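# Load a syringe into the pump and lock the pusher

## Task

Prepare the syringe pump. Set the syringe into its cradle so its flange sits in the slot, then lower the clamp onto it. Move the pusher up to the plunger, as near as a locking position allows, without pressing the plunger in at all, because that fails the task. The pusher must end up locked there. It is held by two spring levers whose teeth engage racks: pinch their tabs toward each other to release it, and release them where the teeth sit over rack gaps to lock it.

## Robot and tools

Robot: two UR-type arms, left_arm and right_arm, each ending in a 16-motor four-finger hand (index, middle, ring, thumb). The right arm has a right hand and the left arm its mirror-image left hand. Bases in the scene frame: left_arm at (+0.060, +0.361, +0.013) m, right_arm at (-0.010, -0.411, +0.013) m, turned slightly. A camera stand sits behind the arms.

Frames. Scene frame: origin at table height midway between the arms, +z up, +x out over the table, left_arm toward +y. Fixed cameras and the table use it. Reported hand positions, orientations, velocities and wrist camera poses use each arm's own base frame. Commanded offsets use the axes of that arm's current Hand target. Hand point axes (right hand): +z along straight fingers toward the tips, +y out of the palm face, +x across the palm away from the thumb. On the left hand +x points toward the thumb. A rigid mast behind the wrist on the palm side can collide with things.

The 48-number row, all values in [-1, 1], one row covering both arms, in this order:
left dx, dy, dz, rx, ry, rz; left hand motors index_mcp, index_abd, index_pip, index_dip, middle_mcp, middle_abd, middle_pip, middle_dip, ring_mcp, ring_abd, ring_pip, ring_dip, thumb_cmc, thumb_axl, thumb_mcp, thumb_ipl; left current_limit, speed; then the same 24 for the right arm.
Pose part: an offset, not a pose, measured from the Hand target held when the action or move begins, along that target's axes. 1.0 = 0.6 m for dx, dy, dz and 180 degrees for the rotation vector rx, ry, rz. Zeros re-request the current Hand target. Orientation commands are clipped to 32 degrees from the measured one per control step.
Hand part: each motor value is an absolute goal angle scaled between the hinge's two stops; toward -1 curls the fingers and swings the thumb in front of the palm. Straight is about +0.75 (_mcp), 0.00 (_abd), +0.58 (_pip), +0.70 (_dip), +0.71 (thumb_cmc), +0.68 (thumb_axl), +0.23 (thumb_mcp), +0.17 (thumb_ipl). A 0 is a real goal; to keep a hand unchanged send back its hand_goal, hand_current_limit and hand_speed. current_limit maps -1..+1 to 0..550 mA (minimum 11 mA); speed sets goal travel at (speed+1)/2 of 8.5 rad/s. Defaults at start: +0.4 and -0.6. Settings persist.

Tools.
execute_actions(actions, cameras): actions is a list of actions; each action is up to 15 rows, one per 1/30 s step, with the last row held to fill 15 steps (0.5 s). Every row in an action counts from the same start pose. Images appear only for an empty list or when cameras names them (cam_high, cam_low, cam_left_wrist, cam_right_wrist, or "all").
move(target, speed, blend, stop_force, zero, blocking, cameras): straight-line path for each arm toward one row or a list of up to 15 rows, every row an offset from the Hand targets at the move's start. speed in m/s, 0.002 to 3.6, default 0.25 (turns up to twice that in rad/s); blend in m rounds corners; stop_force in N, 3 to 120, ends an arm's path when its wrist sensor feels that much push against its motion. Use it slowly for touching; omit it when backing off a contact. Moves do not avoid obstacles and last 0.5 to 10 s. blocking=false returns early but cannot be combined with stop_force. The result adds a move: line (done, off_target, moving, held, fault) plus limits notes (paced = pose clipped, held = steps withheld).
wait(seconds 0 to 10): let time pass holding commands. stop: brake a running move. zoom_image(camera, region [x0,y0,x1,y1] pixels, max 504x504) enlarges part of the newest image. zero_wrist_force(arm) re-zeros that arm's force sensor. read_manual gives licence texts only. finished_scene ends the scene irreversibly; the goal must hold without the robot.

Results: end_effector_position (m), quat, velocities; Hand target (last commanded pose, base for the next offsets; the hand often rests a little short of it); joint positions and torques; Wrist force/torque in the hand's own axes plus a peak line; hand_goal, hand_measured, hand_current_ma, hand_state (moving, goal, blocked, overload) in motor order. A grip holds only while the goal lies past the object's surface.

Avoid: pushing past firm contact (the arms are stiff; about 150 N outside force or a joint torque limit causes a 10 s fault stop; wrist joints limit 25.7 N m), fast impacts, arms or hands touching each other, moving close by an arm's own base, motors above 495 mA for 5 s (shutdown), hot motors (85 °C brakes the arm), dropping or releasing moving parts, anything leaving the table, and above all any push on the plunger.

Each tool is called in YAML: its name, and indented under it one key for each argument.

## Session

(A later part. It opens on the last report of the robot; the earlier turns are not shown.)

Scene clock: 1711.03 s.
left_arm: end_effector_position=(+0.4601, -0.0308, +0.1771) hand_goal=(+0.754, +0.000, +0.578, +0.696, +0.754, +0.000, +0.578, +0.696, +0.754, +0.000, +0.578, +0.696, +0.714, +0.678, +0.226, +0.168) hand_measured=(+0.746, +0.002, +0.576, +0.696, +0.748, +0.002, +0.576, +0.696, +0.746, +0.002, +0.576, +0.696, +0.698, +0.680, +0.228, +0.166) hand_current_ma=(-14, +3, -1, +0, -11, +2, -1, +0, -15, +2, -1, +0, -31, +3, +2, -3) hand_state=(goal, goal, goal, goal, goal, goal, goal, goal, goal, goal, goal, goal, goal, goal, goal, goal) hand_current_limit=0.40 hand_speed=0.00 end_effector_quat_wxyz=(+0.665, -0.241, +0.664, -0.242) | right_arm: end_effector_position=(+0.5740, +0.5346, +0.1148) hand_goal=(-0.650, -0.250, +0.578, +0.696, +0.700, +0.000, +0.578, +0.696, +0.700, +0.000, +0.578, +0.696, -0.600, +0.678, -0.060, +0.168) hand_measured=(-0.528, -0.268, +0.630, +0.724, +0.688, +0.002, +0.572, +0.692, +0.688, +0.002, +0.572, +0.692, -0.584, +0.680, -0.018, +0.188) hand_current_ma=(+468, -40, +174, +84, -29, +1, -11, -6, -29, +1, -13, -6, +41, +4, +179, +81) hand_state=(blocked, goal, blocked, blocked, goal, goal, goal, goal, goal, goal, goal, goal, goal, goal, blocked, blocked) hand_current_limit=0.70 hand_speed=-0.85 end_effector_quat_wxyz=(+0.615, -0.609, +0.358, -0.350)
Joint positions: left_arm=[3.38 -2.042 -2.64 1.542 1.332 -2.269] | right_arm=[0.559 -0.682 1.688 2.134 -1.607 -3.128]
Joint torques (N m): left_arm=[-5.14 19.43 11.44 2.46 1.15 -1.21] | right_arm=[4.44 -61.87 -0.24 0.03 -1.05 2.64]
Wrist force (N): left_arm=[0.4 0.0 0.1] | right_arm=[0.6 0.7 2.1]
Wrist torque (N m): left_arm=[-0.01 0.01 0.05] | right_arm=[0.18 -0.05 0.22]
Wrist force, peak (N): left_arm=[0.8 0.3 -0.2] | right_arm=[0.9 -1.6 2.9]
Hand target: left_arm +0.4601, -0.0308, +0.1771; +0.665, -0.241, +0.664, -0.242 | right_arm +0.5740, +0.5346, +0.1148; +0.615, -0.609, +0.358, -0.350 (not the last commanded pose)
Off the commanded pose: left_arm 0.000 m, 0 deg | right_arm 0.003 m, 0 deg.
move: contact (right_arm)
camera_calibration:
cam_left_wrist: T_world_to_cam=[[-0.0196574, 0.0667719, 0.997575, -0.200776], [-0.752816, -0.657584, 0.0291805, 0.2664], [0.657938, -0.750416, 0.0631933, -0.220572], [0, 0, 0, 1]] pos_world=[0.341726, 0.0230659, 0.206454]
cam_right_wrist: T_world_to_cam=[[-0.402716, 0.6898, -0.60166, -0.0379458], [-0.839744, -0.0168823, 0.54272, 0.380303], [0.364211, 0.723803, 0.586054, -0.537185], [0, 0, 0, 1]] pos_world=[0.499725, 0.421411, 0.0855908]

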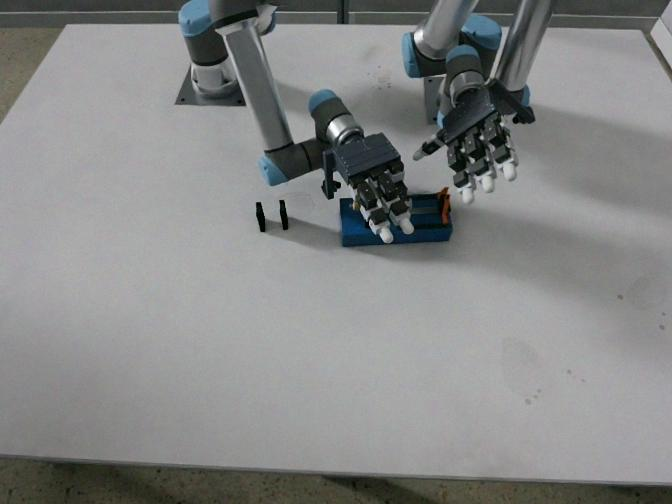

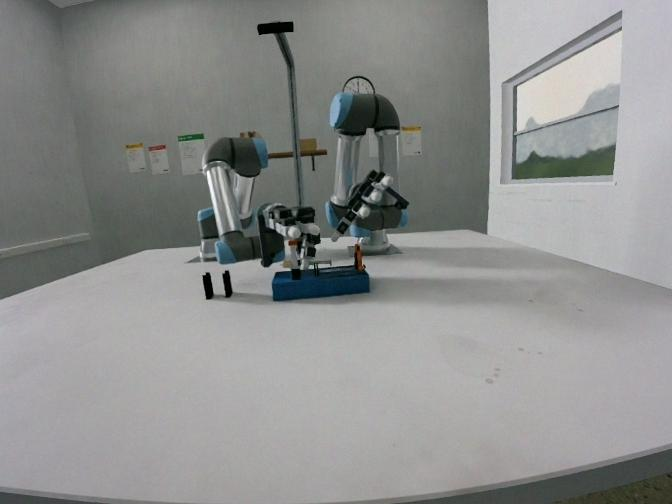

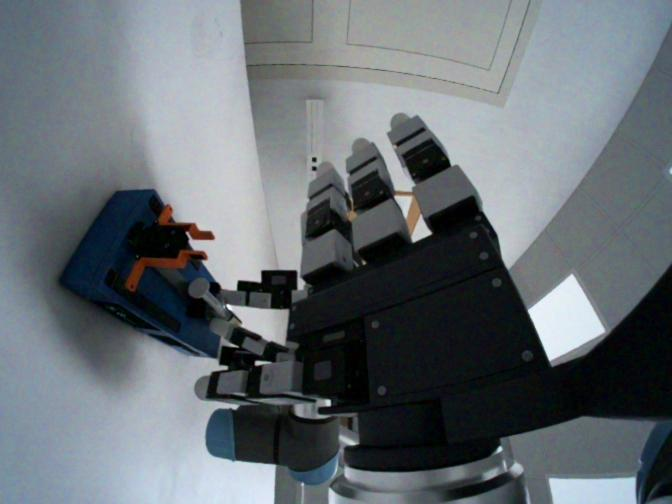

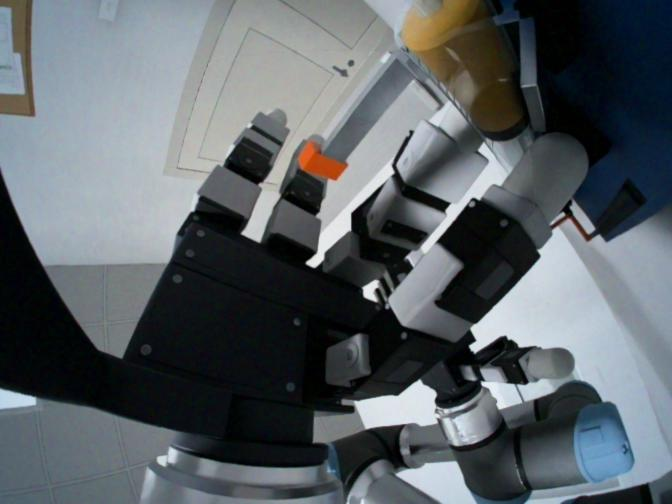

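move:
  target:
    - [0,0,0,0,0,0,0.754,0,0.577,0.696,0.754,0,0.577,0.696,0.754,0,0.577,0.696,0.714,0.678,0.226,0.168,0.4,0.0,0.0007,0,0.0014,0,0,0,-0.65,-0.25,0.577,0.696,0.7,0,0.577,0.696,0.7,0,0.577,0.696,-0.6,0.678,-0.06,0.168,0.7,-0.85]
    - [0,0,0,0,0,0,0.754,0,0.577,0.696,0.754,0,0.577,0.696,0.754,0,0.577,0.696,0.714,0.678,0.226,0.168,0.4,0.0,0.0007,0,0.0014,0,0,0,-0.53,-0.25,0.577,0.696,0.7,0,0.577,0.696,0.7,0,0.577,0.696,-0.6,0.678,0.02,0.168,0.7,-0.9]
    - [0,0,0,0,0,0,0.754,0,0.577,0.696,0.754,0,0.577,0.696,0.754,0,0.577,0.696,0.714,0.678,0.226,0.168,0.4,0.0,0.0007,0,0.0014,0,0,0,-0.46,-0.25,0.577,0.696,0.7,0,0.577,0.696,0.7,0,0.577,0.696,-0.6,0.678,0.10,0.168,0.7,-0.85]
  speed: 0.01
  cameras: ["all"]

zoom_image:
  camera: "cam_low"
  region: [275, 237, 345, 287]

zoom_image:
  camera: "cam_high"
  region: [345, 180, 425, 230]

zoom_image:
  camera: "cam_left_wrist"
  region: [180, 270, 250, 340]

Scene clock: 1728.07 s.
left_arm: end_effector_position=(+0.4601, -0.0308, +0.1771) hand_goal=(+0.754, +0.000, +0.578, +0.696, +0.754, +0.000, +0.578, +0.696, +0.754, +0.000, +0.578, +0.696, +0.714, +0.678, +0.226, +0.168) hand_measured=(+0.746, +0.002, +0.576, +0.696, +0.748, +0.002, +0.576, +0.696, +0.746, +0.002, +0.576, +0.696, +0.698, +0.680, +0.228, +0.166) hand_current_ma=(-14, +3, -1, +0, -11, +2, -1, +0, -15, +2, -1, +0, -31, +3, +2, -3) hand_state=(goal, goal, goal, goal, goal, goal, goal, goal, goal, goal, goal, goal, goal, goal, goal, goal) hand_current_limit=0.40 hand_speed=0.00 end_effector_quat_wxyz=(+0.665, -0.241, +0.664, -0.242) | right_arm: end_effector_position=(+0.5750, +0.5347, +0.1148) hand_goal=(-0.460, -0.250, +0.578, +0.696, +0.700, +0.000, +0.578, +0.696, +0.700, +0.000, +0.578, +0.696, -0.600, +0.678, +0.100, +0.168) hand_measured=(-0.464, -0.252, +0.580, +0.700, +0.688, +0.002, +0.572, +0.692, +0.688, +0.002, +0.572, +0.692, -0.598, +0.680, +0.098, +0.170) hand_current_ma=(-10, -2, +4, +6, -29, +1, -11, -6, -29, +1, -13, -6, +4, +4, -2, +6) hand_state=(goal, goal, goal, goal, goal, goal, goal, goal, goal, goal, goal, goal, goal, goal, goal, goal) hand_current_limit=0.70 hand_speed=-0.85 end_effector_quat_wxyz=(+0.615, -0.609, +0.358, -0.350)
Joint positions: left_arm=[3.38 -2.042 -2.64 1.542 1.332 -2.269] | right_arm=[0.558 -0.682 1.686 2.136 -1.606 -3.128]
Joint torques (N m): left_arm=[-5.08 17.69 11.73 2.82 1.14 -1.22] | right_arm=[-3.95 -39.21 -8.75 -2.99 -0.31 2.53]
Wrist force (N): left_arm=[0.4 0.0 -0.2] | right_arm=[1.2 0.0 0.0]
Wrist torque (N m): left_arm=[0.05 -0.01 0.06] | right_arm=[0.07 -0.05 0.18]
Wrist force, peak (N): left_arm=[0.8 0.0 0.1] | right_arm=[0.8 -0.4 2.9]
Hand target: left_arm +0.4601, -0.0308, +0.1771; +0.665, -0.241, +0.664, -0.242 | right_arm +0.5750, +0.5347, +0.1148; +0.615, -0.609, +0.358, -0.350
Off the commanded pose: left_arm 0.000 m, 0 deg | right_arm 0.000 m, 0 deg.
move: done
camera_calibration:
cam_left_wrist: T_world_to_cam=[[-0.0196574, 0.0667719, 0.997575, -0.200776], [-0.752816, -0.657584, 0.0291805, 0.2664], [0.657938, -0.750416, 0.0631933, -0.220572], [0, 0, 0, 1]] pos_world=[0.341726, 0.0230659, 0.206454]
cam_right_wrist: T_world_to_cam=[[-0.402611, 0.689845, -0.60168, -0.0376128], [-0.839803, -0.0168512, 0.54263, 0.381168], [0.364191, 0.723761, 0.586118, -0.537527], [0, 0, 0, 1]] pos_world=[0.500725, 0.421412, 0.0855908]

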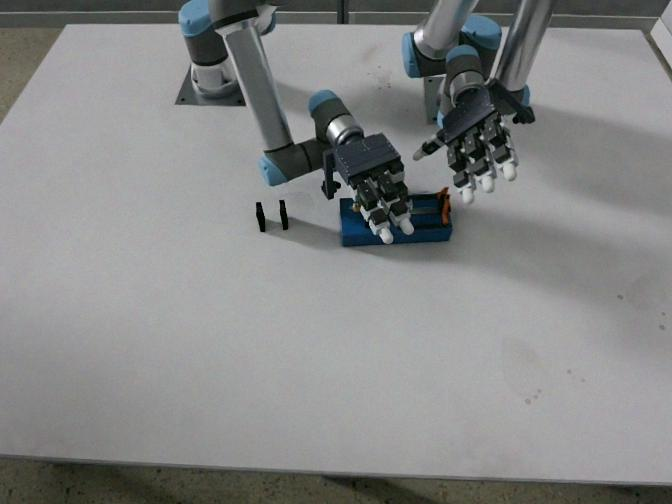

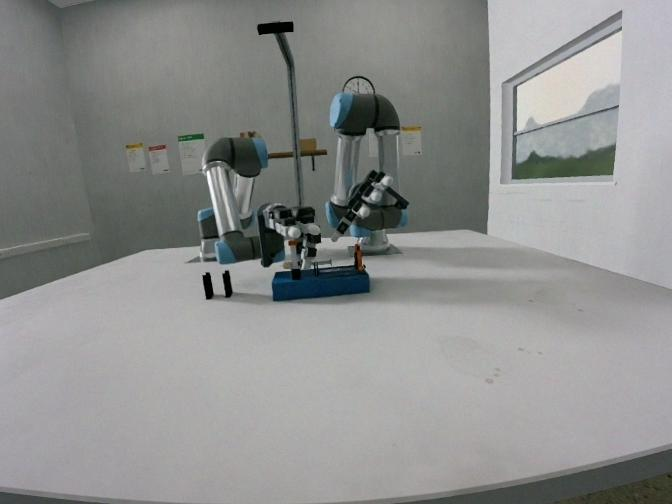

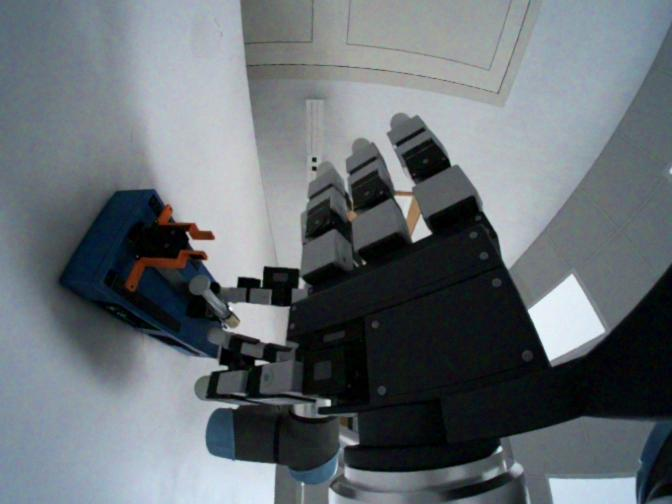

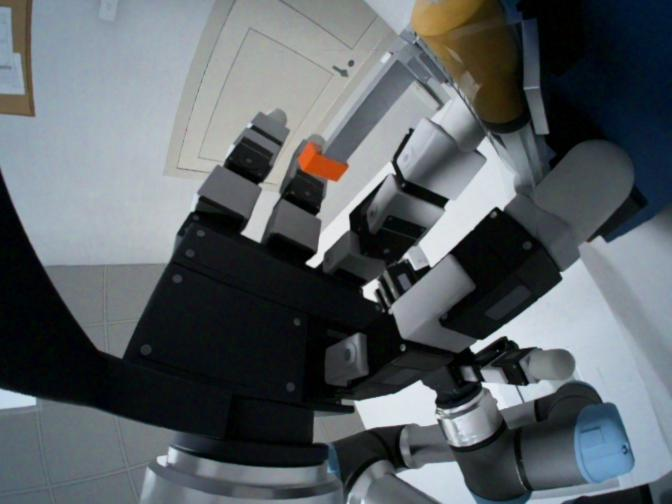

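Scaled by 7.200 from the camera's 672x504 image, which has a finer 960x720 frame.

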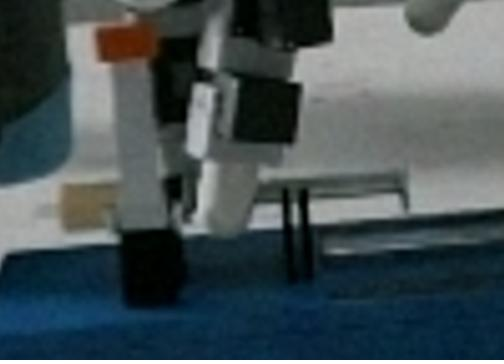

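Scaled by 6.300 from the camera's 672x504 image, which has a finer 960x720 frame.

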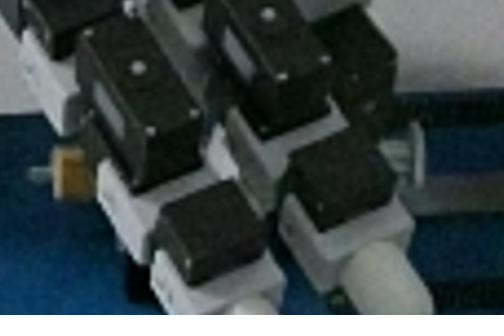

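Scaled by 7.200 from the camera's 672x504 image, which has a finer 960x720 frame.

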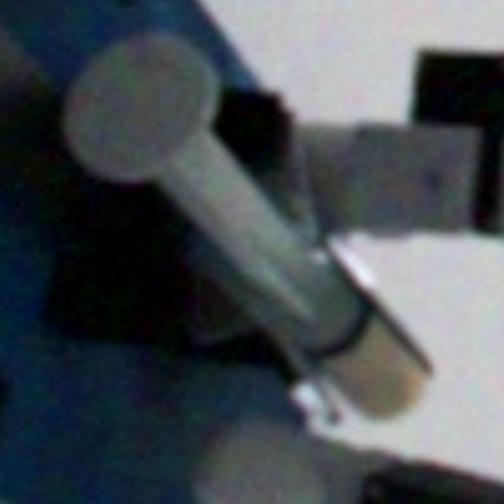

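move:
  target:
    - [0,0,0,0,0,0,0.754,0,0.577,0.696,0.754,0,0.577,0.696,0.754,0,0.577,0.696,0.714,0.678,0.226,0.168,0.4,0.0,0,0,0,0,0,0,-0.40,-0.25,0.577,0.696,0.7,0,0.577,0.696,0.7,0,0.577,0.696,-0.6,0.678,0.2,0.168,0.6,-0.8]
    - [0,0,0,0,0,0,0.754,0,0.577,0.696,0.754,0,0.577,0.696,0.754,0,0.577,0.696,0.714,0.678,0.226,0.168,0.4,0.0,-0.0007,-0.05,0,0,0,0,-0.40,-0.25,0.577,0.696,0.7,0,0.577,0.696,0.7,0,0.577,0.696,-0.6,0.678,0.2,0.168,0.6,-0.8]
    - [0,0,0,0,0,0,0.754,0,0.577,0.696,0.754,0,0.577,0.696,0.754,0,0.577,0.696,0.714,0.678,0.226,0.168,0.4,0.0,-0.0163,-0.1331,0.0085,0,0,0,-0.40,-0.25,0.577,0.696,0.7,0,0.577,0.696,0.7,0,0.577,0.696,-0.6,0.678,0.2,0.168,0.6,-0.8]
  speed: [0.02,0.03,0.06]
  cameras: ["all"]

zoom_image:
  camera: "cam_low"
  region: [275, 237, 345, 287]

zoom_image:
  camera: "cam_high"
  region: [345, 180, 425, 230]

zoom_image:
  camera: "cam_left_wrist"
  region: [150, 240, 280, 350]

Scene clock: 1742.37 s.
left_arm: end_effector_position=(+0.4601, -0.0308, +0.1771) hand_goal=(+0.754, +0.000, +0.578, +0.696, +0.754, +0.000, +0.578, +0.696, +0.754, +0.000, +0.578, +0.696, +0.714, +0.678, +0.226, +0.168) hand_measured=(+0.746, +0.002, +0.576, +0.696, +0.748, +0.002, +0.576, +0.696, +0.746, +0.002, +0.576, +0.696, +0.698, +0.680, +0.228, +0.166) hand_current_ma=(-14, +3, -1, +0, -11, +2, -1, +0, -15, +2, -1, +0, -31, +3, +2, -3) hand_state=(goal, goal, goal, goal, goal, goal, goal, goal, goal, goal, goal, goal, goal, goal, goal, goal) hand_current_limit=0.40 hand_speed=0.00 end_effector_quat_wxyz=(+0.665, -0.241, +0.664, -0.242) | right_arm: end_effector_position=(+0.5750, +0.5448, +0.1950) hand_goal=(-0.400, -0.250, +0.578, +0.696, +0.700, +0.000, +0.578, +0.696, +0.700, +0.000, +0.578, +0.696, -0.600, +0.678, +0.200, +0.168) hand_measured=(-0.406, -0.252, +0.580, +0.700, +0.688, +0.002, +0.572, +0.692, +0.688, +0.002, +0.572, +0.692, -0.598, +0.680, +0.198, +0.170) hand_current_ma=(-14, -2, +3, +6, -29, +1, -11, -6, -29, +1, -13, -6, +4, +4, -4, +5) hand_state=(goal, goal, goal, goal, goal, goal, goal, goal, goal, goal, goal, goal, goal, goal, goal, goal) hand_current_limit=0.60 hand_speed=-0.80 end_effector_quat_wxyz=(+0.615, -0.609, +0.358, -0.350) end_effector_velocity=(+0.000, +0.000, -0.001) end_effector_angular_velocity=(+0.001, -0.002, +0.000)
Joint positions: left_arm=[3.38 -2.042 -2.64 1.542 1.332 -2.269] | right_arm=[0.574 -0.823 1.672 2.29 -1.622 -3.128]
Joint velocities: left_arm=[within noise] | right_arm=[-0.001 0.002 0 -0.005 0.001 0]
Joint torques (N m): left_arm=[-5.22 18.59 12.46 2.84 0.92 -0.95] | right_arm=[-5.27 -38.17 -3.9 -3.75 0.84 1.16]
Wrist force (N): left_arm=[0.6 0.0 0.2] | right_arm=[0.6 0.5 0.0]
Wrist torque (N m): left_arm=[0.00 0.00 0.06] | right_arm=[0.11 0.00 0.14]
Wrist force, peak (N): left_arm=[0.8 0.0 -0.3] | right_arm=[1.2 1.2 0.0]
Hand target: left_arm +0.4601, -0.0308, +0.1771; +0.665, -0.241, +0.664, -0.242 | right_arm +0.5749, +0.5447, +0.1948; +0.615, -0.609, +0.358, -0.350
Off the commanded pose: left_arm 0.000 m, 0 deg | right_arm 0.000 m, 0 deg.
move: done
camera_calibration:
cam_left_wrist: T_world_to_cam=[[-0.0196574, 0.0667719, 0.997575, -0.200776], [-0.752816, -0.657584, 0.0291805, 0.2664], [0.657938, -0.750416, 0.0631933, -0.220572], [0, 0, 0, 1]] pos_world=[0.341726, 0.0230659, 0.206454]
cam_right_wrist: T_world_to_cam=[[-0.402396, 0.69002, -0.601622, 0.00337229], [-0.839985, -0.016986, 0.542344, 0.337934], [0.364009, 0.723591, 0.586441, -0.59177], [0, 0, 0, 1]] pos_world=[0.500626, 0.431612, 0.165791]

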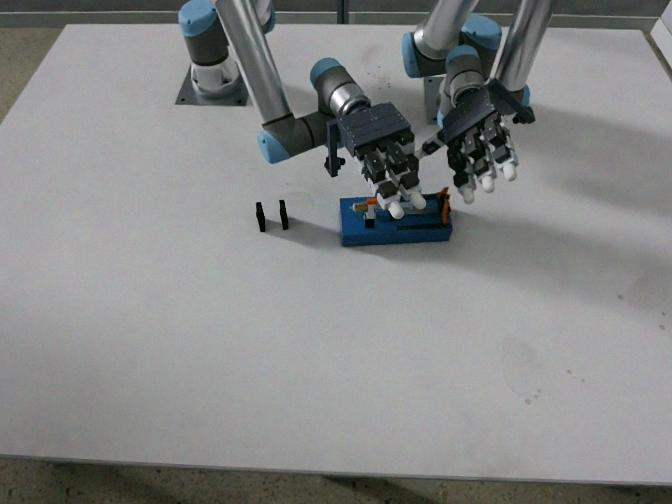

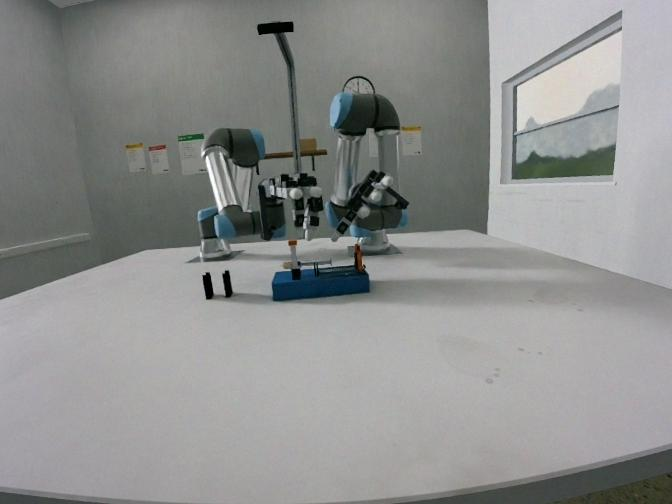

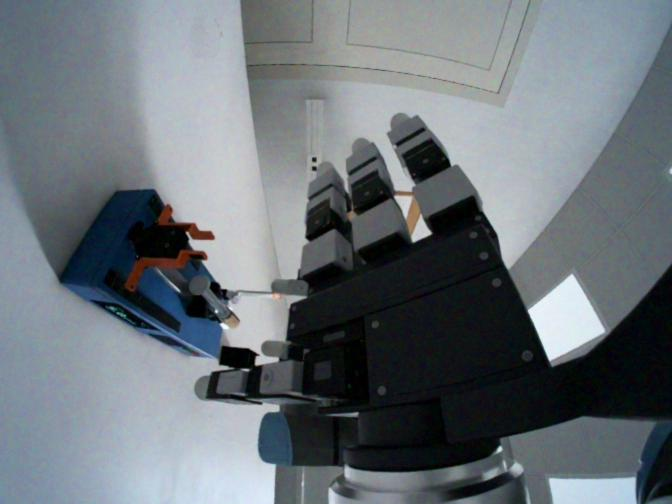

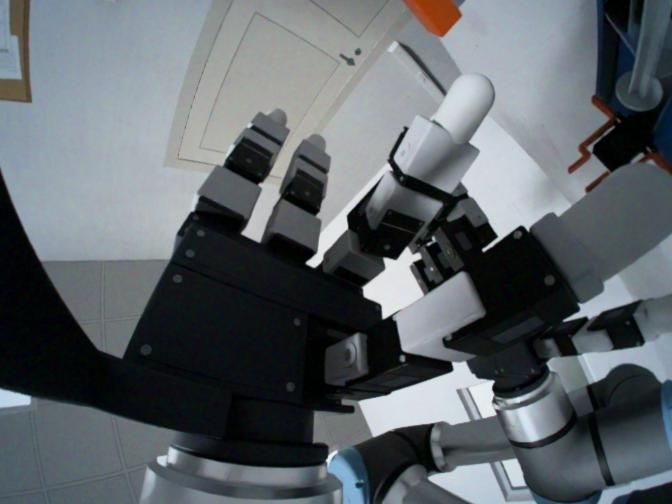

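Scaled by 7.200 from the camera's 672x504 image, which has a finer 960x720 frame.

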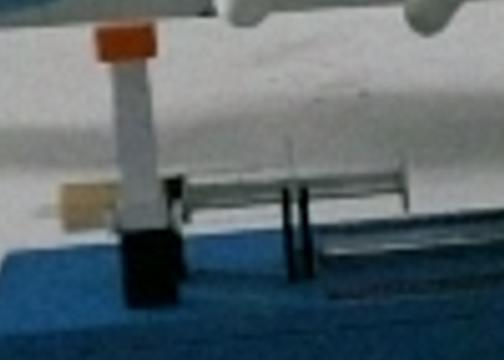

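Scaled by 6.300 from the camera's 672x504 image, which has a finer 960x720 frame.

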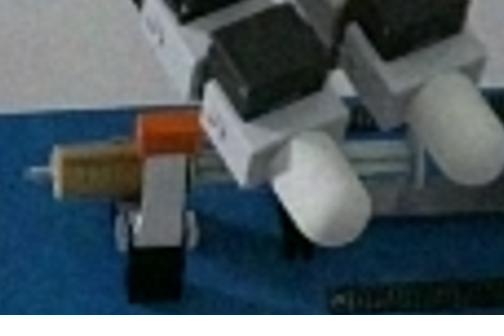

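Scaled by 3.877 from the camera's 672x504 image, which has a finer 960x720 frame.

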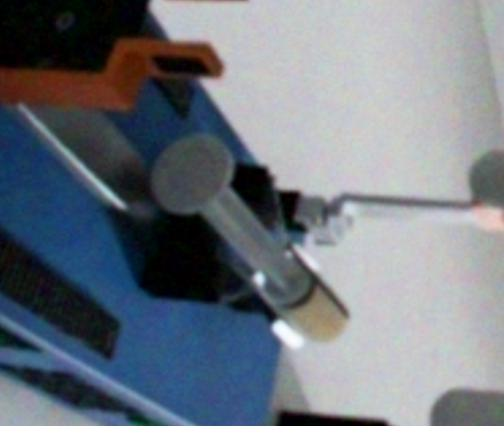

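zoom_image:
  camera: "cam_high"
  region: [345, 190, 395, 230]

zoom_image:
  camera: "cam_high"
  region: [385, 180, 455, 240]

zoom_image:
  camera: "cam_low"
  region: [280, 245, 340, 290]

Scaled by 10.080 from the camera's 672x504 image, which has a finer 960x720 frame.

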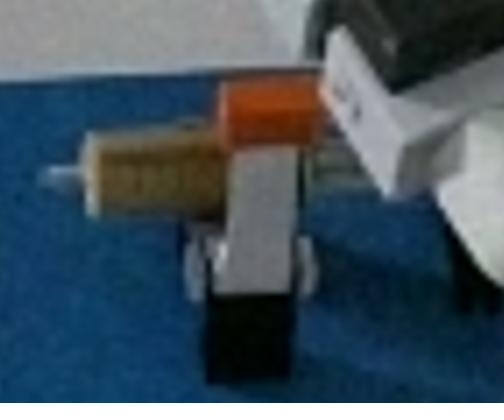

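Scaled by 7.200 from the camera's 672x504 image, which has a finer 960x720 frame.

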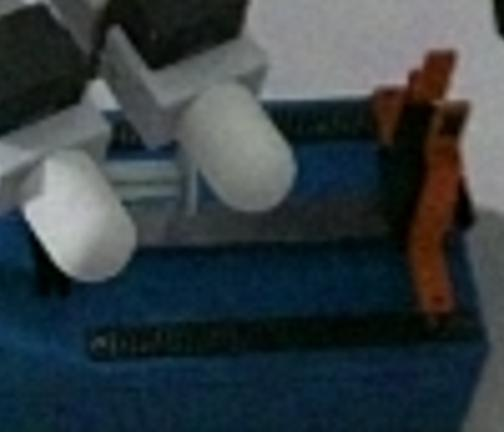

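Scaled by 8.400 from the camera's 672x504 image, which has a finer 960x720 frame.

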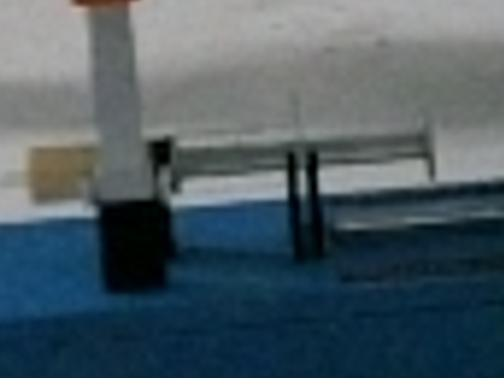

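move:
  target:
    - [0,0,0,0,0,0,0.754,0,0.577,0.696,0.754,0,0.577,0.696,0.754,0,0.577,0.696,0.714,0.678,0.226,0.168,0.4,0.0,-0.0007,-0.05,0.0001,0.0006,0.0461,-0.0001,-0.548,0,0.577,0.696,0.7,0,0.577,0.696,0.7,0,0.577,0.696,-0.6,0.678,0.9,0.168,0.4,-0.6]
    - [0,0,0,0,0,0,0.754,0,0.577,0.696,0.754,0,0.577,0.696,0.754,0,0.577,0.696,0.714,0.678,0.226,0.168,0.4,0.0,0.1013,-0.0513,0.0833,0.0006,0.0461,-0.0001,-0.548,0,0.577,0.696,0.7,0,0.577,0.696,0.7,0,0.577,0.696,-0.6,0.678,0.9,0.168,0.4,-0.6]
    - [0,0,0,0,0,0,0.754,0,0.577,0.696,0.754,0,0.577,0.696,0.754,0,0.577,0.696,0.714,0.678,0.226,0.168,0.4,0.0,0.1397,-0.0518,0.0325,0.0006,0.0461,-0.0001,-0.548,0,0.577,0.696,0.7,0,0.577,0.696,0.7,0,0.577,0.696,-0.6,0.678,0.9,0.168,0.4,-0.6]
  speed: 0.08
  blend: [0.005,0.02,0]
  cameras: ["all"]

zoom_image:
  camera: "cam_low"
  region: [260, 200, 380, 290]

zoom_image:
  camera: "cam_high"
  region: [330, 130, 470, 250]

Scene clock: 1816.47 s.
left_arm: end_effector_position=(+0.4601, -0.0308, +0.1771) hand_goal=(+0.754, +0.000, +0.578, +0.696, +0.754, +0.000, +0.578, +0.696, +0.754, +0.000, +0.578, +0.696, +0.714, +0.678, +0.226, +0.168) hand_measured=(+0.746, +0.002, +0.576, +0.696, +0.748, +0.002, +0.576, +0.696, +0.746, +0.002, +0.576, +0.696, +0.698, +0.680, +0.228, +0.166) hand_current_ma=(-14, +3, -1, +0, -11, +2, -1, +0, -15, +2, -1, +0, -31, +3, +2, -3) hand_state=(goal, goal, goal, goal, goal, goal, goal, goal, goal, goal, goal, goal, goal, goal, goal, goal) hand_current_limit=0.40 hand_speed=0.00 end_effector_quat_wxyz=(+0.665, -0.241, +0.664, -0.242) | right_arm: end_effector_position=(+0.6339, +0.4814, +0.2248) hand_goal=(-0.548, +0.000, +0.578, +0.696, +0.700, +0.000, +0.578, +0.696, +0.700, +0.000, +0.578, +0.696, -0.600, +0.678, +0.900, +0.168) hand_measured=(-0.546, -0.002, +0.580, +0.700, +0.688, +0.002, +0.572, +0.692, +0.688, +0.002, +0.572, +0.692, -0.598, +0.680, +0.892, +0.170) hand_current_ma=(+2, -4, +3, +5, -29, +1, -11, -6, -29, +1, -13, -6, +3, +4, -25, +2) hand_state=(goal, goal, goal, goal, goal, goal, goal, goal, goal, goal, goal, goal, goal, goal, goal, goal) hand_current_limit=0.40 hand_speed=-0.60 end_effector_quat_wxyz=(+0.588, -0.582, +0.401, -0.394)
Joint positions: left_arm=[3.38 -2.042 -2.64 1.542 1.332 -2.269] | right_arm=[0.481 -0.865 1.647 2.357 -1.674 -3.128]
Joint torques (N m): left_arm=[-4.47 18.8 12.63 2.81 1.06 -1.07] | right_arm=[4.64 -39.64 -18 -1.15 -1.17 2.03]
Wrist force (N): left_arm=[0.4 0.3 0.0] | right_arm=[0.9 0.5 0.3]
Wrist torque (N m): left_arm=[0.04 0.02 0.04] | right_arm=[0.11 -0.04 0.16]
Wrist force, peak (N): left_arm=[1.0 0.2 -0.5] | right_arm=[1.0 1.2 0.4]
Hand target: left_arm +0.4601, -0.0308, +0.1771; +0.665, -0.241, +0.664, -0.242 | right_arm +0.6339, +0.4814, +0.2247; +0.588, -0.582, +0.401, -0.393
Off the commanded pose: left_arm 0.000 m, 0 deg | right_arm 0.000 m, 0 deg.
move: done; blend cut to 0.0191 m at target 2
camera_calibration:
cam_left_wrist: T_world_to_cam=[[-0.0196574, 0.0667719, 0.997575, -0.200776], [-0.752816, -0.657584, 0.0291805, 0.2664], [0.657938, -0.750416, 0.0631933, -0.220572], [0, 0, 0, 1]] pos_world=[0.341726, 0.0230659, 0.206454]
cam_right_wrist: T_world_to_cam=[[-0.298823, 0.740699, -0.601722, -0.0012387], [-0.833393, 0.104642, 0.542684, 0.307513], [0.464931, 0.663638, 0.586024, -0.619801], [0, 0, 0, 1]] pos_world=[0.544074, 0.380062, 0.195591]

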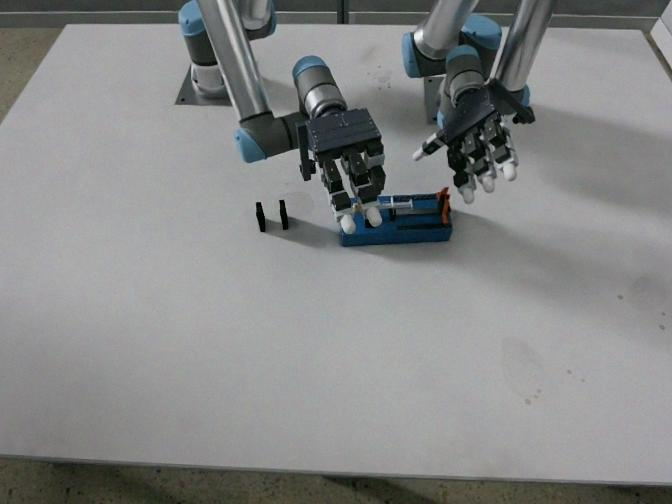

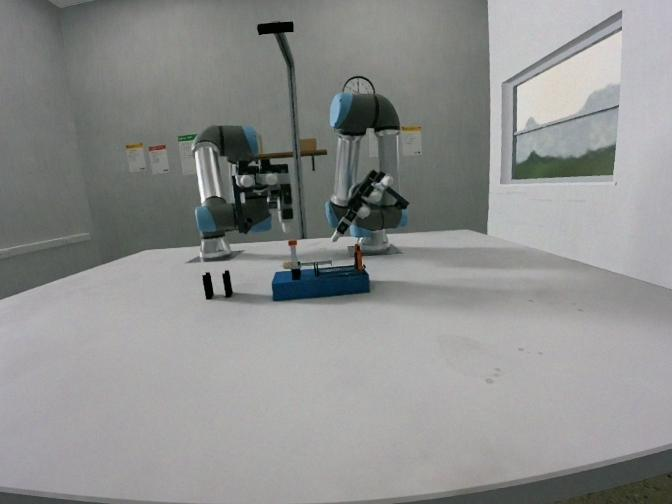

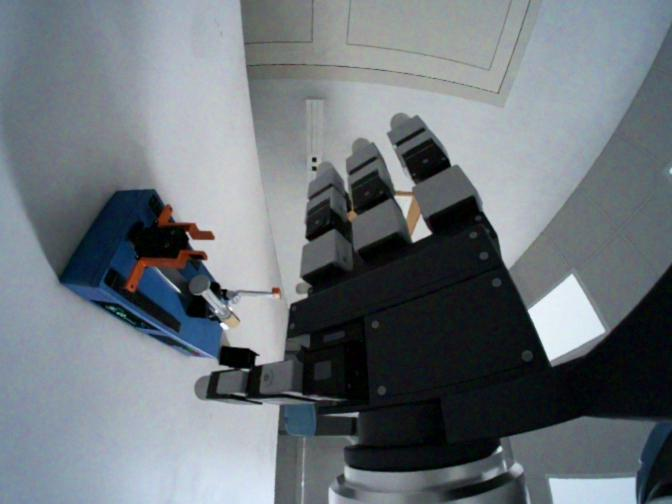

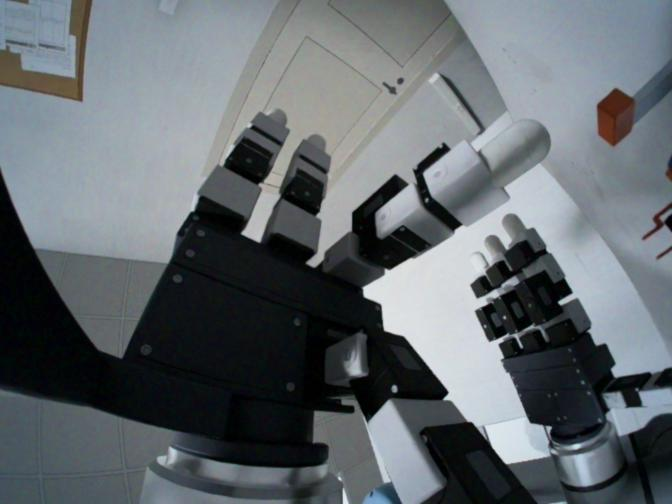

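Scaled by 4.200 from the camera's 672x504 image, which has a finer 960x720 frame.

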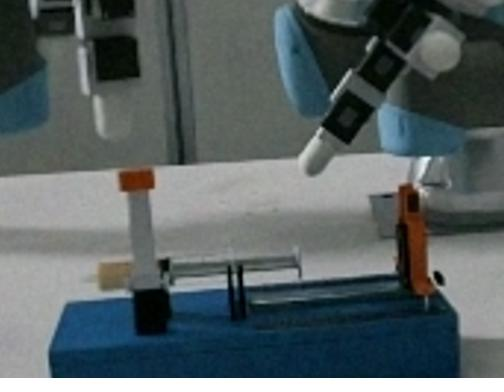

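Scaled by 3.600 from the camera's 672x504 image, which has a finer 960x720 frame.

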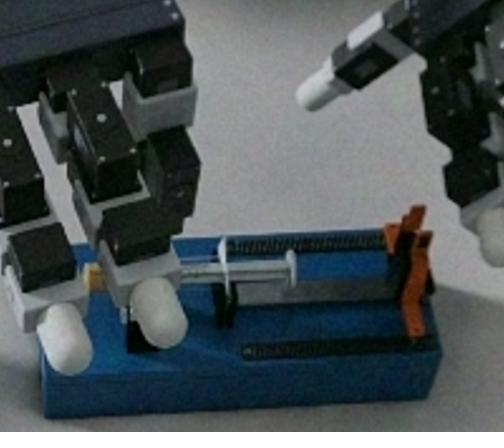

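move:
  target: [0,0,0,0,0,0,0.754,0,0.577,0.696,0.754,0,0.577,0.696,0.754,0,0.577,0.696,0.714,0.678,0.226,0.168,0.4,0.0,-0.0066,0.0860,0.0030,0,0,0,-0.548,0,0.577,0.696,0.7,0,0.577,0.696,0.7,0,0.577,0.696,-0.6,0.678,0.9,0.168,0.4,-0.6]
  speed: 0.08
  stop_force: 8
  cameras: ["all"]

zoom_image:
  camera: "cam_low"
  region: [260, 200, 380, 290]

zoom_image:
  camera: "cam_high"
  region: [330, 130, 470, 250]

Scene clock: 1832.93 s.
left_arm: end_effector_position=(+0.4601, -0.0308, +0.1771) hand_goal=(+0.754, +0.000, +0.578, +0.696, +0.754, +0.000, +0.578, +0.696, +0.754, +0.000, +0.578, +0.696, +0.714, +0.678, +0.226, +0.168) hand_measured=(+0.746, +0.002, +0.576, +0.696, +0.748, +0.002, +0.576, +0.696, +0.746, +0.002, +0.576, +0.696, +0.698, +0.680, +0.228, +0.166) hand_current_ma=(-14, +3, -1, +0, -11, +2, -1, +0, -15, +2, -1, +0, -31, +3, +2, -3) hand_state=(goal, goal, goal, goal, goal, goal, goal, goal, goal, goal, goal, goal, goal, goal, goal, goal) hand_current_limit=0.40 hand_speed=0.00 end_effector_quat_wxyz=(+0.665, -0.241, +0.664, -0.242) | right_arm: end_effector_position=(+0.6338, +0.4864, +0.1729) hand_goal=(-0.548, +0.000, +0.578, +0.696, +0.700, +0.000, +0.578, +0.696, +0.700, +0.000, +0.578, +0.696, -0.600, +0.678, +0.900, +0.168) hand_measured=(-0.542, -0.002, +0.580, +0.690, +0.688, +0.002, +0.572, +0.692, +0.688, +0.002, +0.572, +0.692, -0.598, +0.680, +0.892, +0.170) hand_current_ma=(+14, -2, +2, -14, -29, +1, -11, -6, -29, +1, -13, -6, +3, +4, -24, +2) hand_state=(goal, goal, goal, goal, goal, goal, goal, goal, goal, goal, goal, goal, goal, goal, goal, goal) hand_current_limit=0.40 hand_speed=-0.60 end_effector_quat_wxyz=(+0.588, -0.582, +0.401, -0.393)
Joint positions: left_arm=[3.38 -2.042 -2.64 1.542 1.332 -2.269] | right_arm=[0.489 -0.769 1.642 2.267 -1.682 -3.128]
Joint torques (N m): left_arm=[-4.99 20.29 12.01 2.68 0.99 -0.96] | right_arm=[-5.43 -57.9 -0.76 -2.39 1.79 0.84]
Wrist force (N): left_arm=[0.3 -0.1 0.1] | right_arm=[2.0 -5.5 1.7]
Wrist torque (N m): left_arm=[0.00 0.02 0.05] | right_arm=[-0.09 -0.03 0.28]
Wrist force, peak (N): left_arm=[0.8 0.0 0.1] | right_arm=[2.5 -10.4 2.4]
Hand target: left_arm +0.4601, -0.0308, +0.1771; +0.665, -0.241, +0.664, -0.242 | right_arm +0.6338, +0.4864, +0.1729; +0.588, -0.582, +0.401, -0.393
Off the commanded pose: left_arm 0.000 m, 0 deg | right_arm 0.000 m, 0 deg.
move: contact (right_arm)
camera_calibration:
cam_left_wrist: T_world_to_cam=[[-0.0196574, 0.0667719, 0.997575, -0.200776], [-0.752816, -0.657584, 0.0291805, 0.2664], [0.657938, -0.750416, 0.0631933, -0.220572], [0, 0, 0, 1]] pos_world=[0.341726, 0.0230659, 0.206454]
cam_right_wrist: T_world_to_cam=[[-0.298984, 0.740622, -0.601737, -0.036096], [-0.833339, 0.104582, 0.542779, 0.334987], [0.464925, 0.663733, 0.585921, -0.592802], [0, 0, 0, 1]] pos_world=[0.543973, 0.385162, 0.143791]

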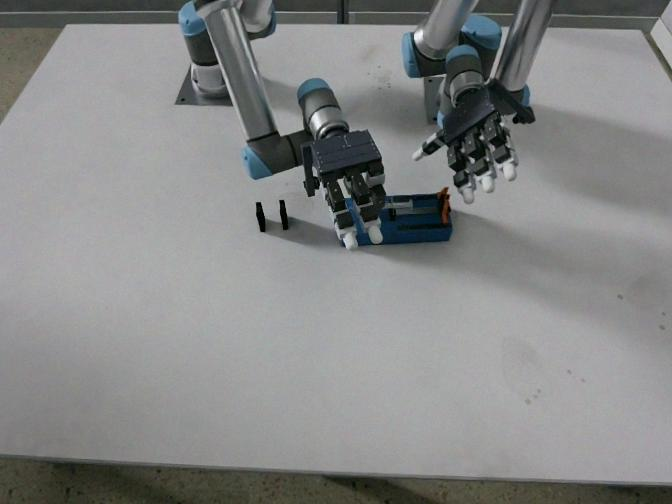

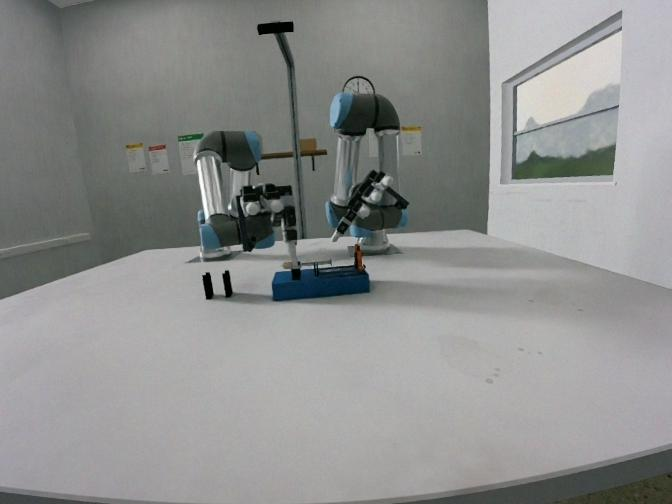

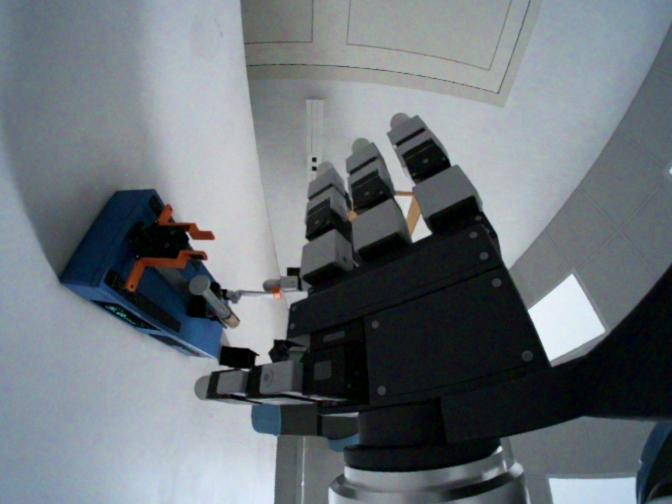

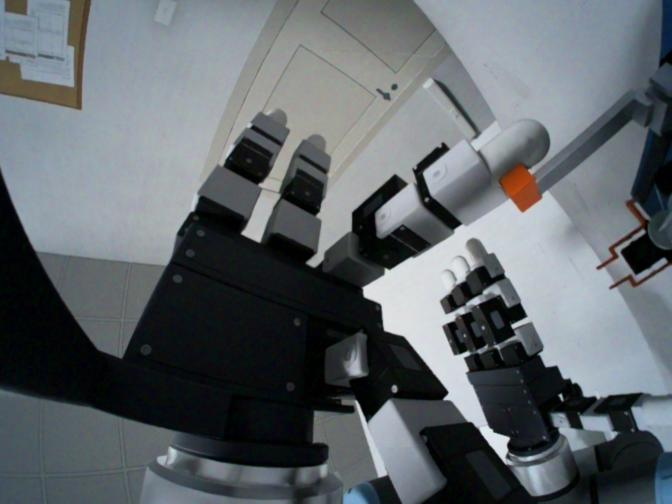

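Scaled by 4.200 from the camera's 672x504 image, which has a finer 960x720 frame.

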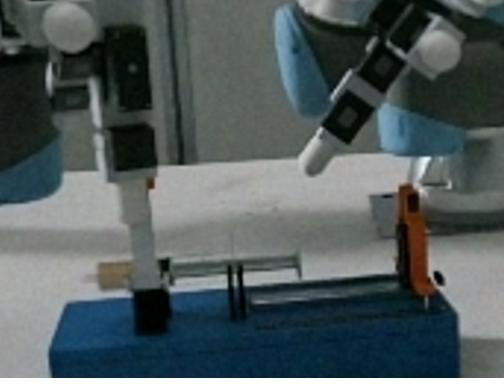

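Scaled by 3.600 from the camera's 672x504 image, which has a finer 960x720 frame.

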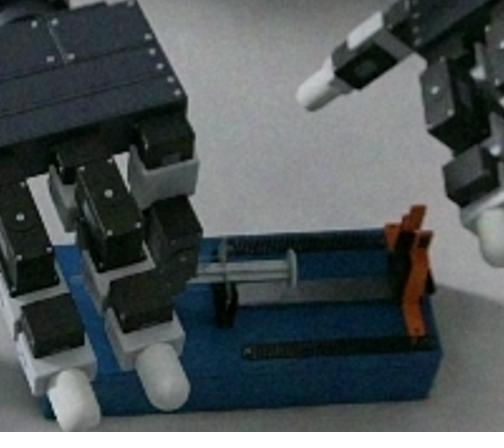

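move:
  target:
    - [0,0,0,0,0,0,0.754,0,0.577,0.696,0.754,0,0.577,0.696,0.754,0,0.577,0.696,0.714,0.678,0.226,0.168,0.4,0.0,-0.0007,-0.05,0,0,0,0,-0.548,0,0.577,0.696,0.7,0,0.577,0.696,0.7,0,0.577,0.696,-0.6,0.678,0.9,0.168,0.4,-0.6]
    - [0,0,0,0,0,0,0.754,0,0.577,0.696,0.754,0,0.577,0.696,0.754,0,0.577,0.696,0.714,0.678,0.226,0.168,0.4,0.0,0.0073,-0.0501,0.0220,0,0,0,-0.548,0,0.577,0.696,0.7,0,0.577,0.696,0.7,0,0.577,0.696,-0.6,0.678,0.9,0.168,0.4,-0.6]
  speed: 0.06

move:
  target: [0,0,0,0,0,0,0.754,0,0.577,0.696,0.754,0,0.577,0.696,0.754,0,0.577,0.696,0.714,0.678,0.226,0.168,0.4,0.0,0.0007,0.0550,0,0,0,0,-0.548,0,0.577,0.696,0.7,0,0.577,0.696,0.7,0,0.577,0.696,-0.6,0.678,0.9,0.168,0.4,-0.6]
  speed: 0.05
  stop_force: 6
  cameras: ["all"]

zoom_image:
  camera: "cam_low"
  region: [260, 200, 380, 290]

zoom_image:
  camera: "cam_right_wrist"
  region: [350, 60, 672, 360]

Scene clock: 1844.33 s.
left_arm: end_effector_position=(+0.4601, -0.0308, +0.1771) hand_goal=(+0.754, +0.000, +0.578, +0.696, +0.754, +0.000, +0.578, +0.696, +0.754, +0.000, +0.578, +0.696, +0.714, +0.678, +0.226, +0.168) hand_measured=(+0.746, +0.002, +0.576, +0.696, +0.748, +0.002, +0.576, +0.696, +0.746, +0.002, +0.576, +0.696, +0.698, +0.680, +0.228, +0.166) hand_current_ma=(-14, +3, -1, +0, -11, +2, -1, +0, -15, +2, -1, +0, -31, +3, +2, -3) hand_state=(goal, goal, goal, goal, goal, goal, goal, goal, goal, goal, goal, goal, goal, goal, goal, goal) hand_current_limit=0.40 hand_speed=0.00 end_effector_quat_wxyz=(+0.665, -0.241, +0.664, -0.242) | right_arm: end_effector_position=(+0.6479, +0.4868, +0.2029) hand_goal=(-0.548, +0.000, +0.578, +0.696, +0.700, +0.000, +0.578, +0.696, +0.700, +0.000, +0.578, +0.696, -0.600, +0.678, +0.900, +0.168) hand_measured=(-0.546, -0.002, +0.580, +0.698, +0.688, +0.002, +0.572, +0.692, +0.688, +0.002, +0.572, +0.692, -0.598, +0.680, +0.892, +0.170) hand_current_ma=(+3, -2, +4, +2, -29, +1, -11, -6, -29, +1, -13, -6, +3, +4, -24, +2) hand_state=(goal, goal, goal, goal, goal, goal, goal, goal, goal, goal, goal, goal, goal, goal, goal, goal) hand_current_limit=0.40 hand_speed=-0.60 end_effector_quat_wxyz=(+0.588, -0.582, +0.401, -0.393)
Joint positions: left_arm=[3.38 -2.042 -2.64 1.542 1.332 -2.269] | right_arm=[0.478 -0.804 1.603 2.341 -1.671 -3.128]
Joint torques (N m): left_arm=[-2.69 18.04 12.23 2.58 1.05 -0.84] | right_arm=[7.21 -61.34 -5.3 -3.62 -1.54 1.43]
Wrist force (N): left_arm=[0.1 -0.1 0.0] | right_arm=[0.8 0.3 0.1]
Wrist torque (N m): left_arm=[0.00 0.05 0.02] | right_arm=[0.11 -0.03 0.15]
Wrist force, peak (N): left_arm=[0.8 -0.4 -0.1] | right_arm=[2.1 -6.2 1.5]
Hand target: left_arm +0.4601, -0.0308, +0.1771; +0.665, -0.241, +0.664, -0.242 | right_arm +0.6478, +0.4868, +0.2030; +0.588, -0.582, +0.401, -0.393
Off the commanded pose: left_arm 0.000 m, 0 deg | right_arm 0.000 m, 0 deg.
move: done

Scene clock: 1846.07 s.
left_arm: end_effector_position=(+0.4601, -0.0308, +0.1771) hand_goal=(+0.754, +0.000, +0.578, +0.696, +0.754, +0.000, +0.578, +0.696, +0.754, +0.000, +0.578, +0.696, +0.714, +0.678, +0.226, +0.168) hand_measured=(+0.746, +0.002, +0.576, +0.696, +0.748, +0.002, +0.576, +0.696, +0.746, +0.002, +0.576, +0.696, +0.698, +0.680, +0.228, +0.166) hand_current_ma=(-14, +3, -1, +0, -11, +2, -1, +0, -15, +2, -1, +0, -31, +3, +2, -3) hand_state=(goal, goal, goal, goal, goal, goal, goal, goal, goal, goal, goal, goal, goal, goal, goal, goal) hand_current_limit=0.40 hand_speed=0.00 end_effector_quat_wxyz=(+0.665, -0.241, +0.664, -0.242) | right_arm: end_effector_position=(+0.6479, +0.4869, +0.1700) hand_goal=(-0.548, +0.000, +0.578, +0.696, +0.700, +0.000, +0.578, +0.696, +0.700, +0.000, +0.578, +0.696, -0.600, +0.678, +0.900, +0.168) hand_measured=(-0.546, -0.002, +0.580, +0.698, +0.688, +0.002, +0.572, +0.692, +0.688, +0.002, +0.572, +0.692, -0.598, +0.680, +0.892, +0.170) hand_current_ma=(+3, -2, +4, +2, -29, +1, -11, -6, -29, +1, -13, -6, +3, +4, -24, +2) hand_state=(goal, goal, goal, goal, goal, goal, goal, goal, goal, goal, goal, goal, goal, goal, goal, goal) hand_current_limit=0.40 hand_speed=-0.60 end_effector_quat_wxyz=(+0.588, -0.582, +0.401, -0.393)
Joint positions: left_arm=[3.38 -2.042 -2.64 1.542 1.332 -2.269] | right_arm=[0.478 -0.747 1.605 2.282 -1.671 -3.128]
Joint torques (N m): left_arm=[-2.92 19.53 11.24 2.73 0.79 -1.06] | right_arm=[6.84 -63.03 -28.51 -1.14 -1.49 1.91]
Wrist force (N): left_arm=[0.7 0.2 0.0] | right_arm=[0.6 0.1 0.4]
Wrist torque (N m): left_arm=[0.05 -0.02 0.06] | right_arm=[0.07 -0.02 0.14]
Wrist force, peak (N): left_arm=[0.7 0.1 -0.3] | right_arm=[0.7 1.0 0.0]
Hand target: left_arm +0.4601, -0.0308, +0.1771; +0.665, -0.241, +0.664, -0.242 | right_arm +0.6479, +0.4869, +0.1700; +0.588, -0.582, +0.401, -0.393
Off the commanded pose: left_arm 0.000 m, 0 deg | right_arm 0.000 m, 0 deg.
move: done
camera_calibration:
cam_left_wrist: T_world_to_cam=[[-0.0196574, 0.0667719, 0.997575, -0.200776], [-0.752816, -0.657584, 0.0291805, 0.2664], [0.657938, -0.750416, 0.0631933, -0.220572], [0, 0, 0, 1]] pos_world=[0.341726, 0.0230659, 0.206454]
cam_right_wrist: T_world_to_cam=[[-0.2989, 0.740666, -0.601724, -0.0340772], [-0.833351, 0.104633, 0.542751, 0.348231], [0.464957, 0.663676, 0.58596, -0.59782], [0, 0, 0, 1]] pos_world=[0.557974, 0.385562, 0.140791]

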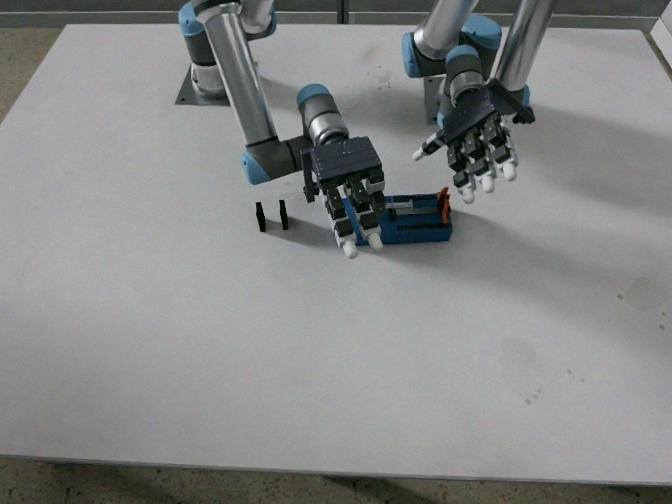

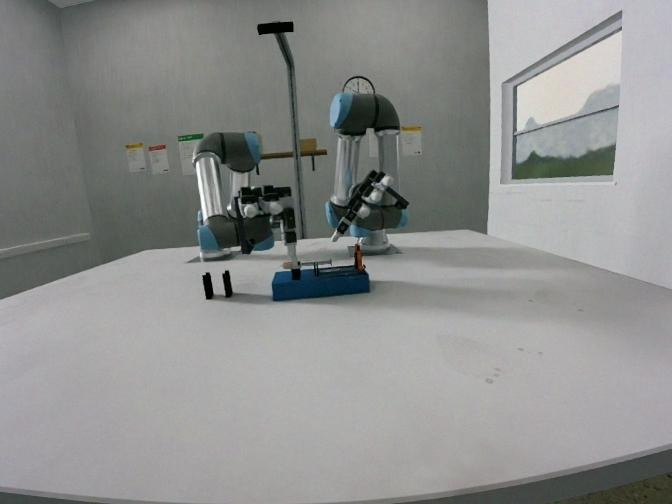

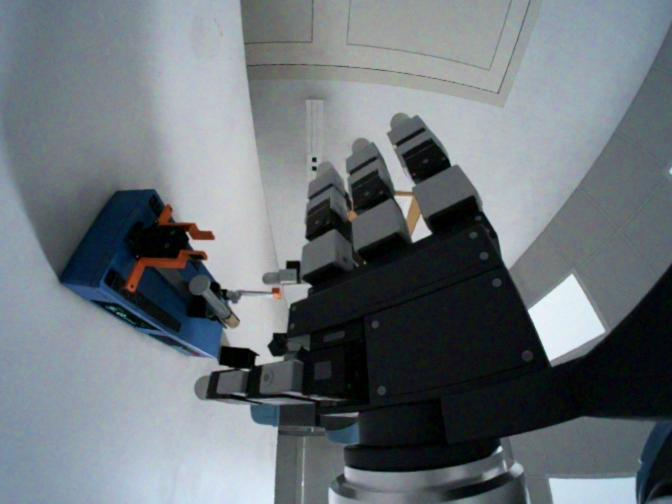

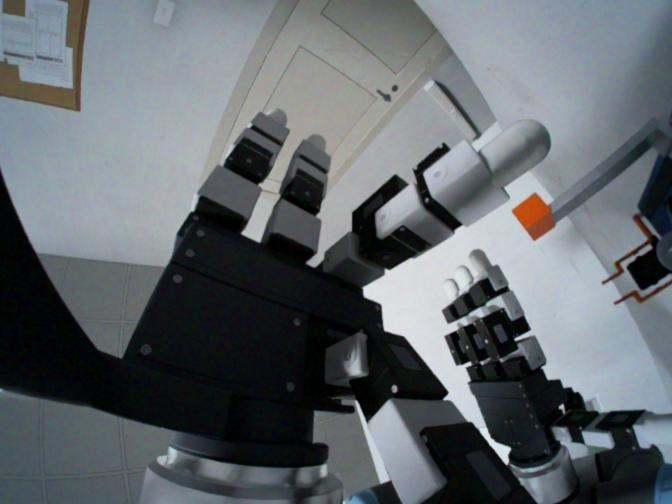

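Scaled by 4.200 from the camera's 672x504 image, which has a finer 960x720 frame.

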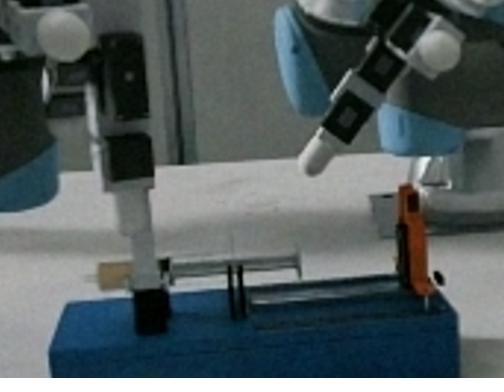

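Scaled by 1.565 from the camera's 672x504 image, which has a finer 960x720 frame.

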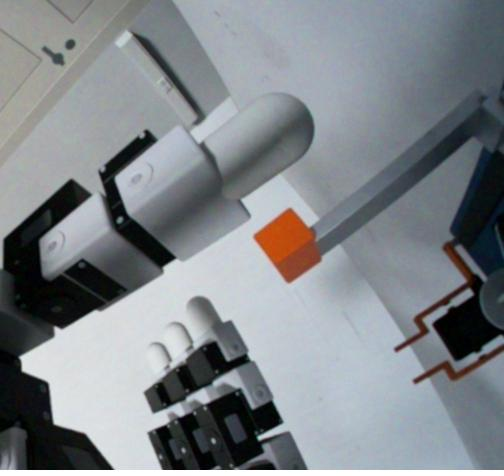

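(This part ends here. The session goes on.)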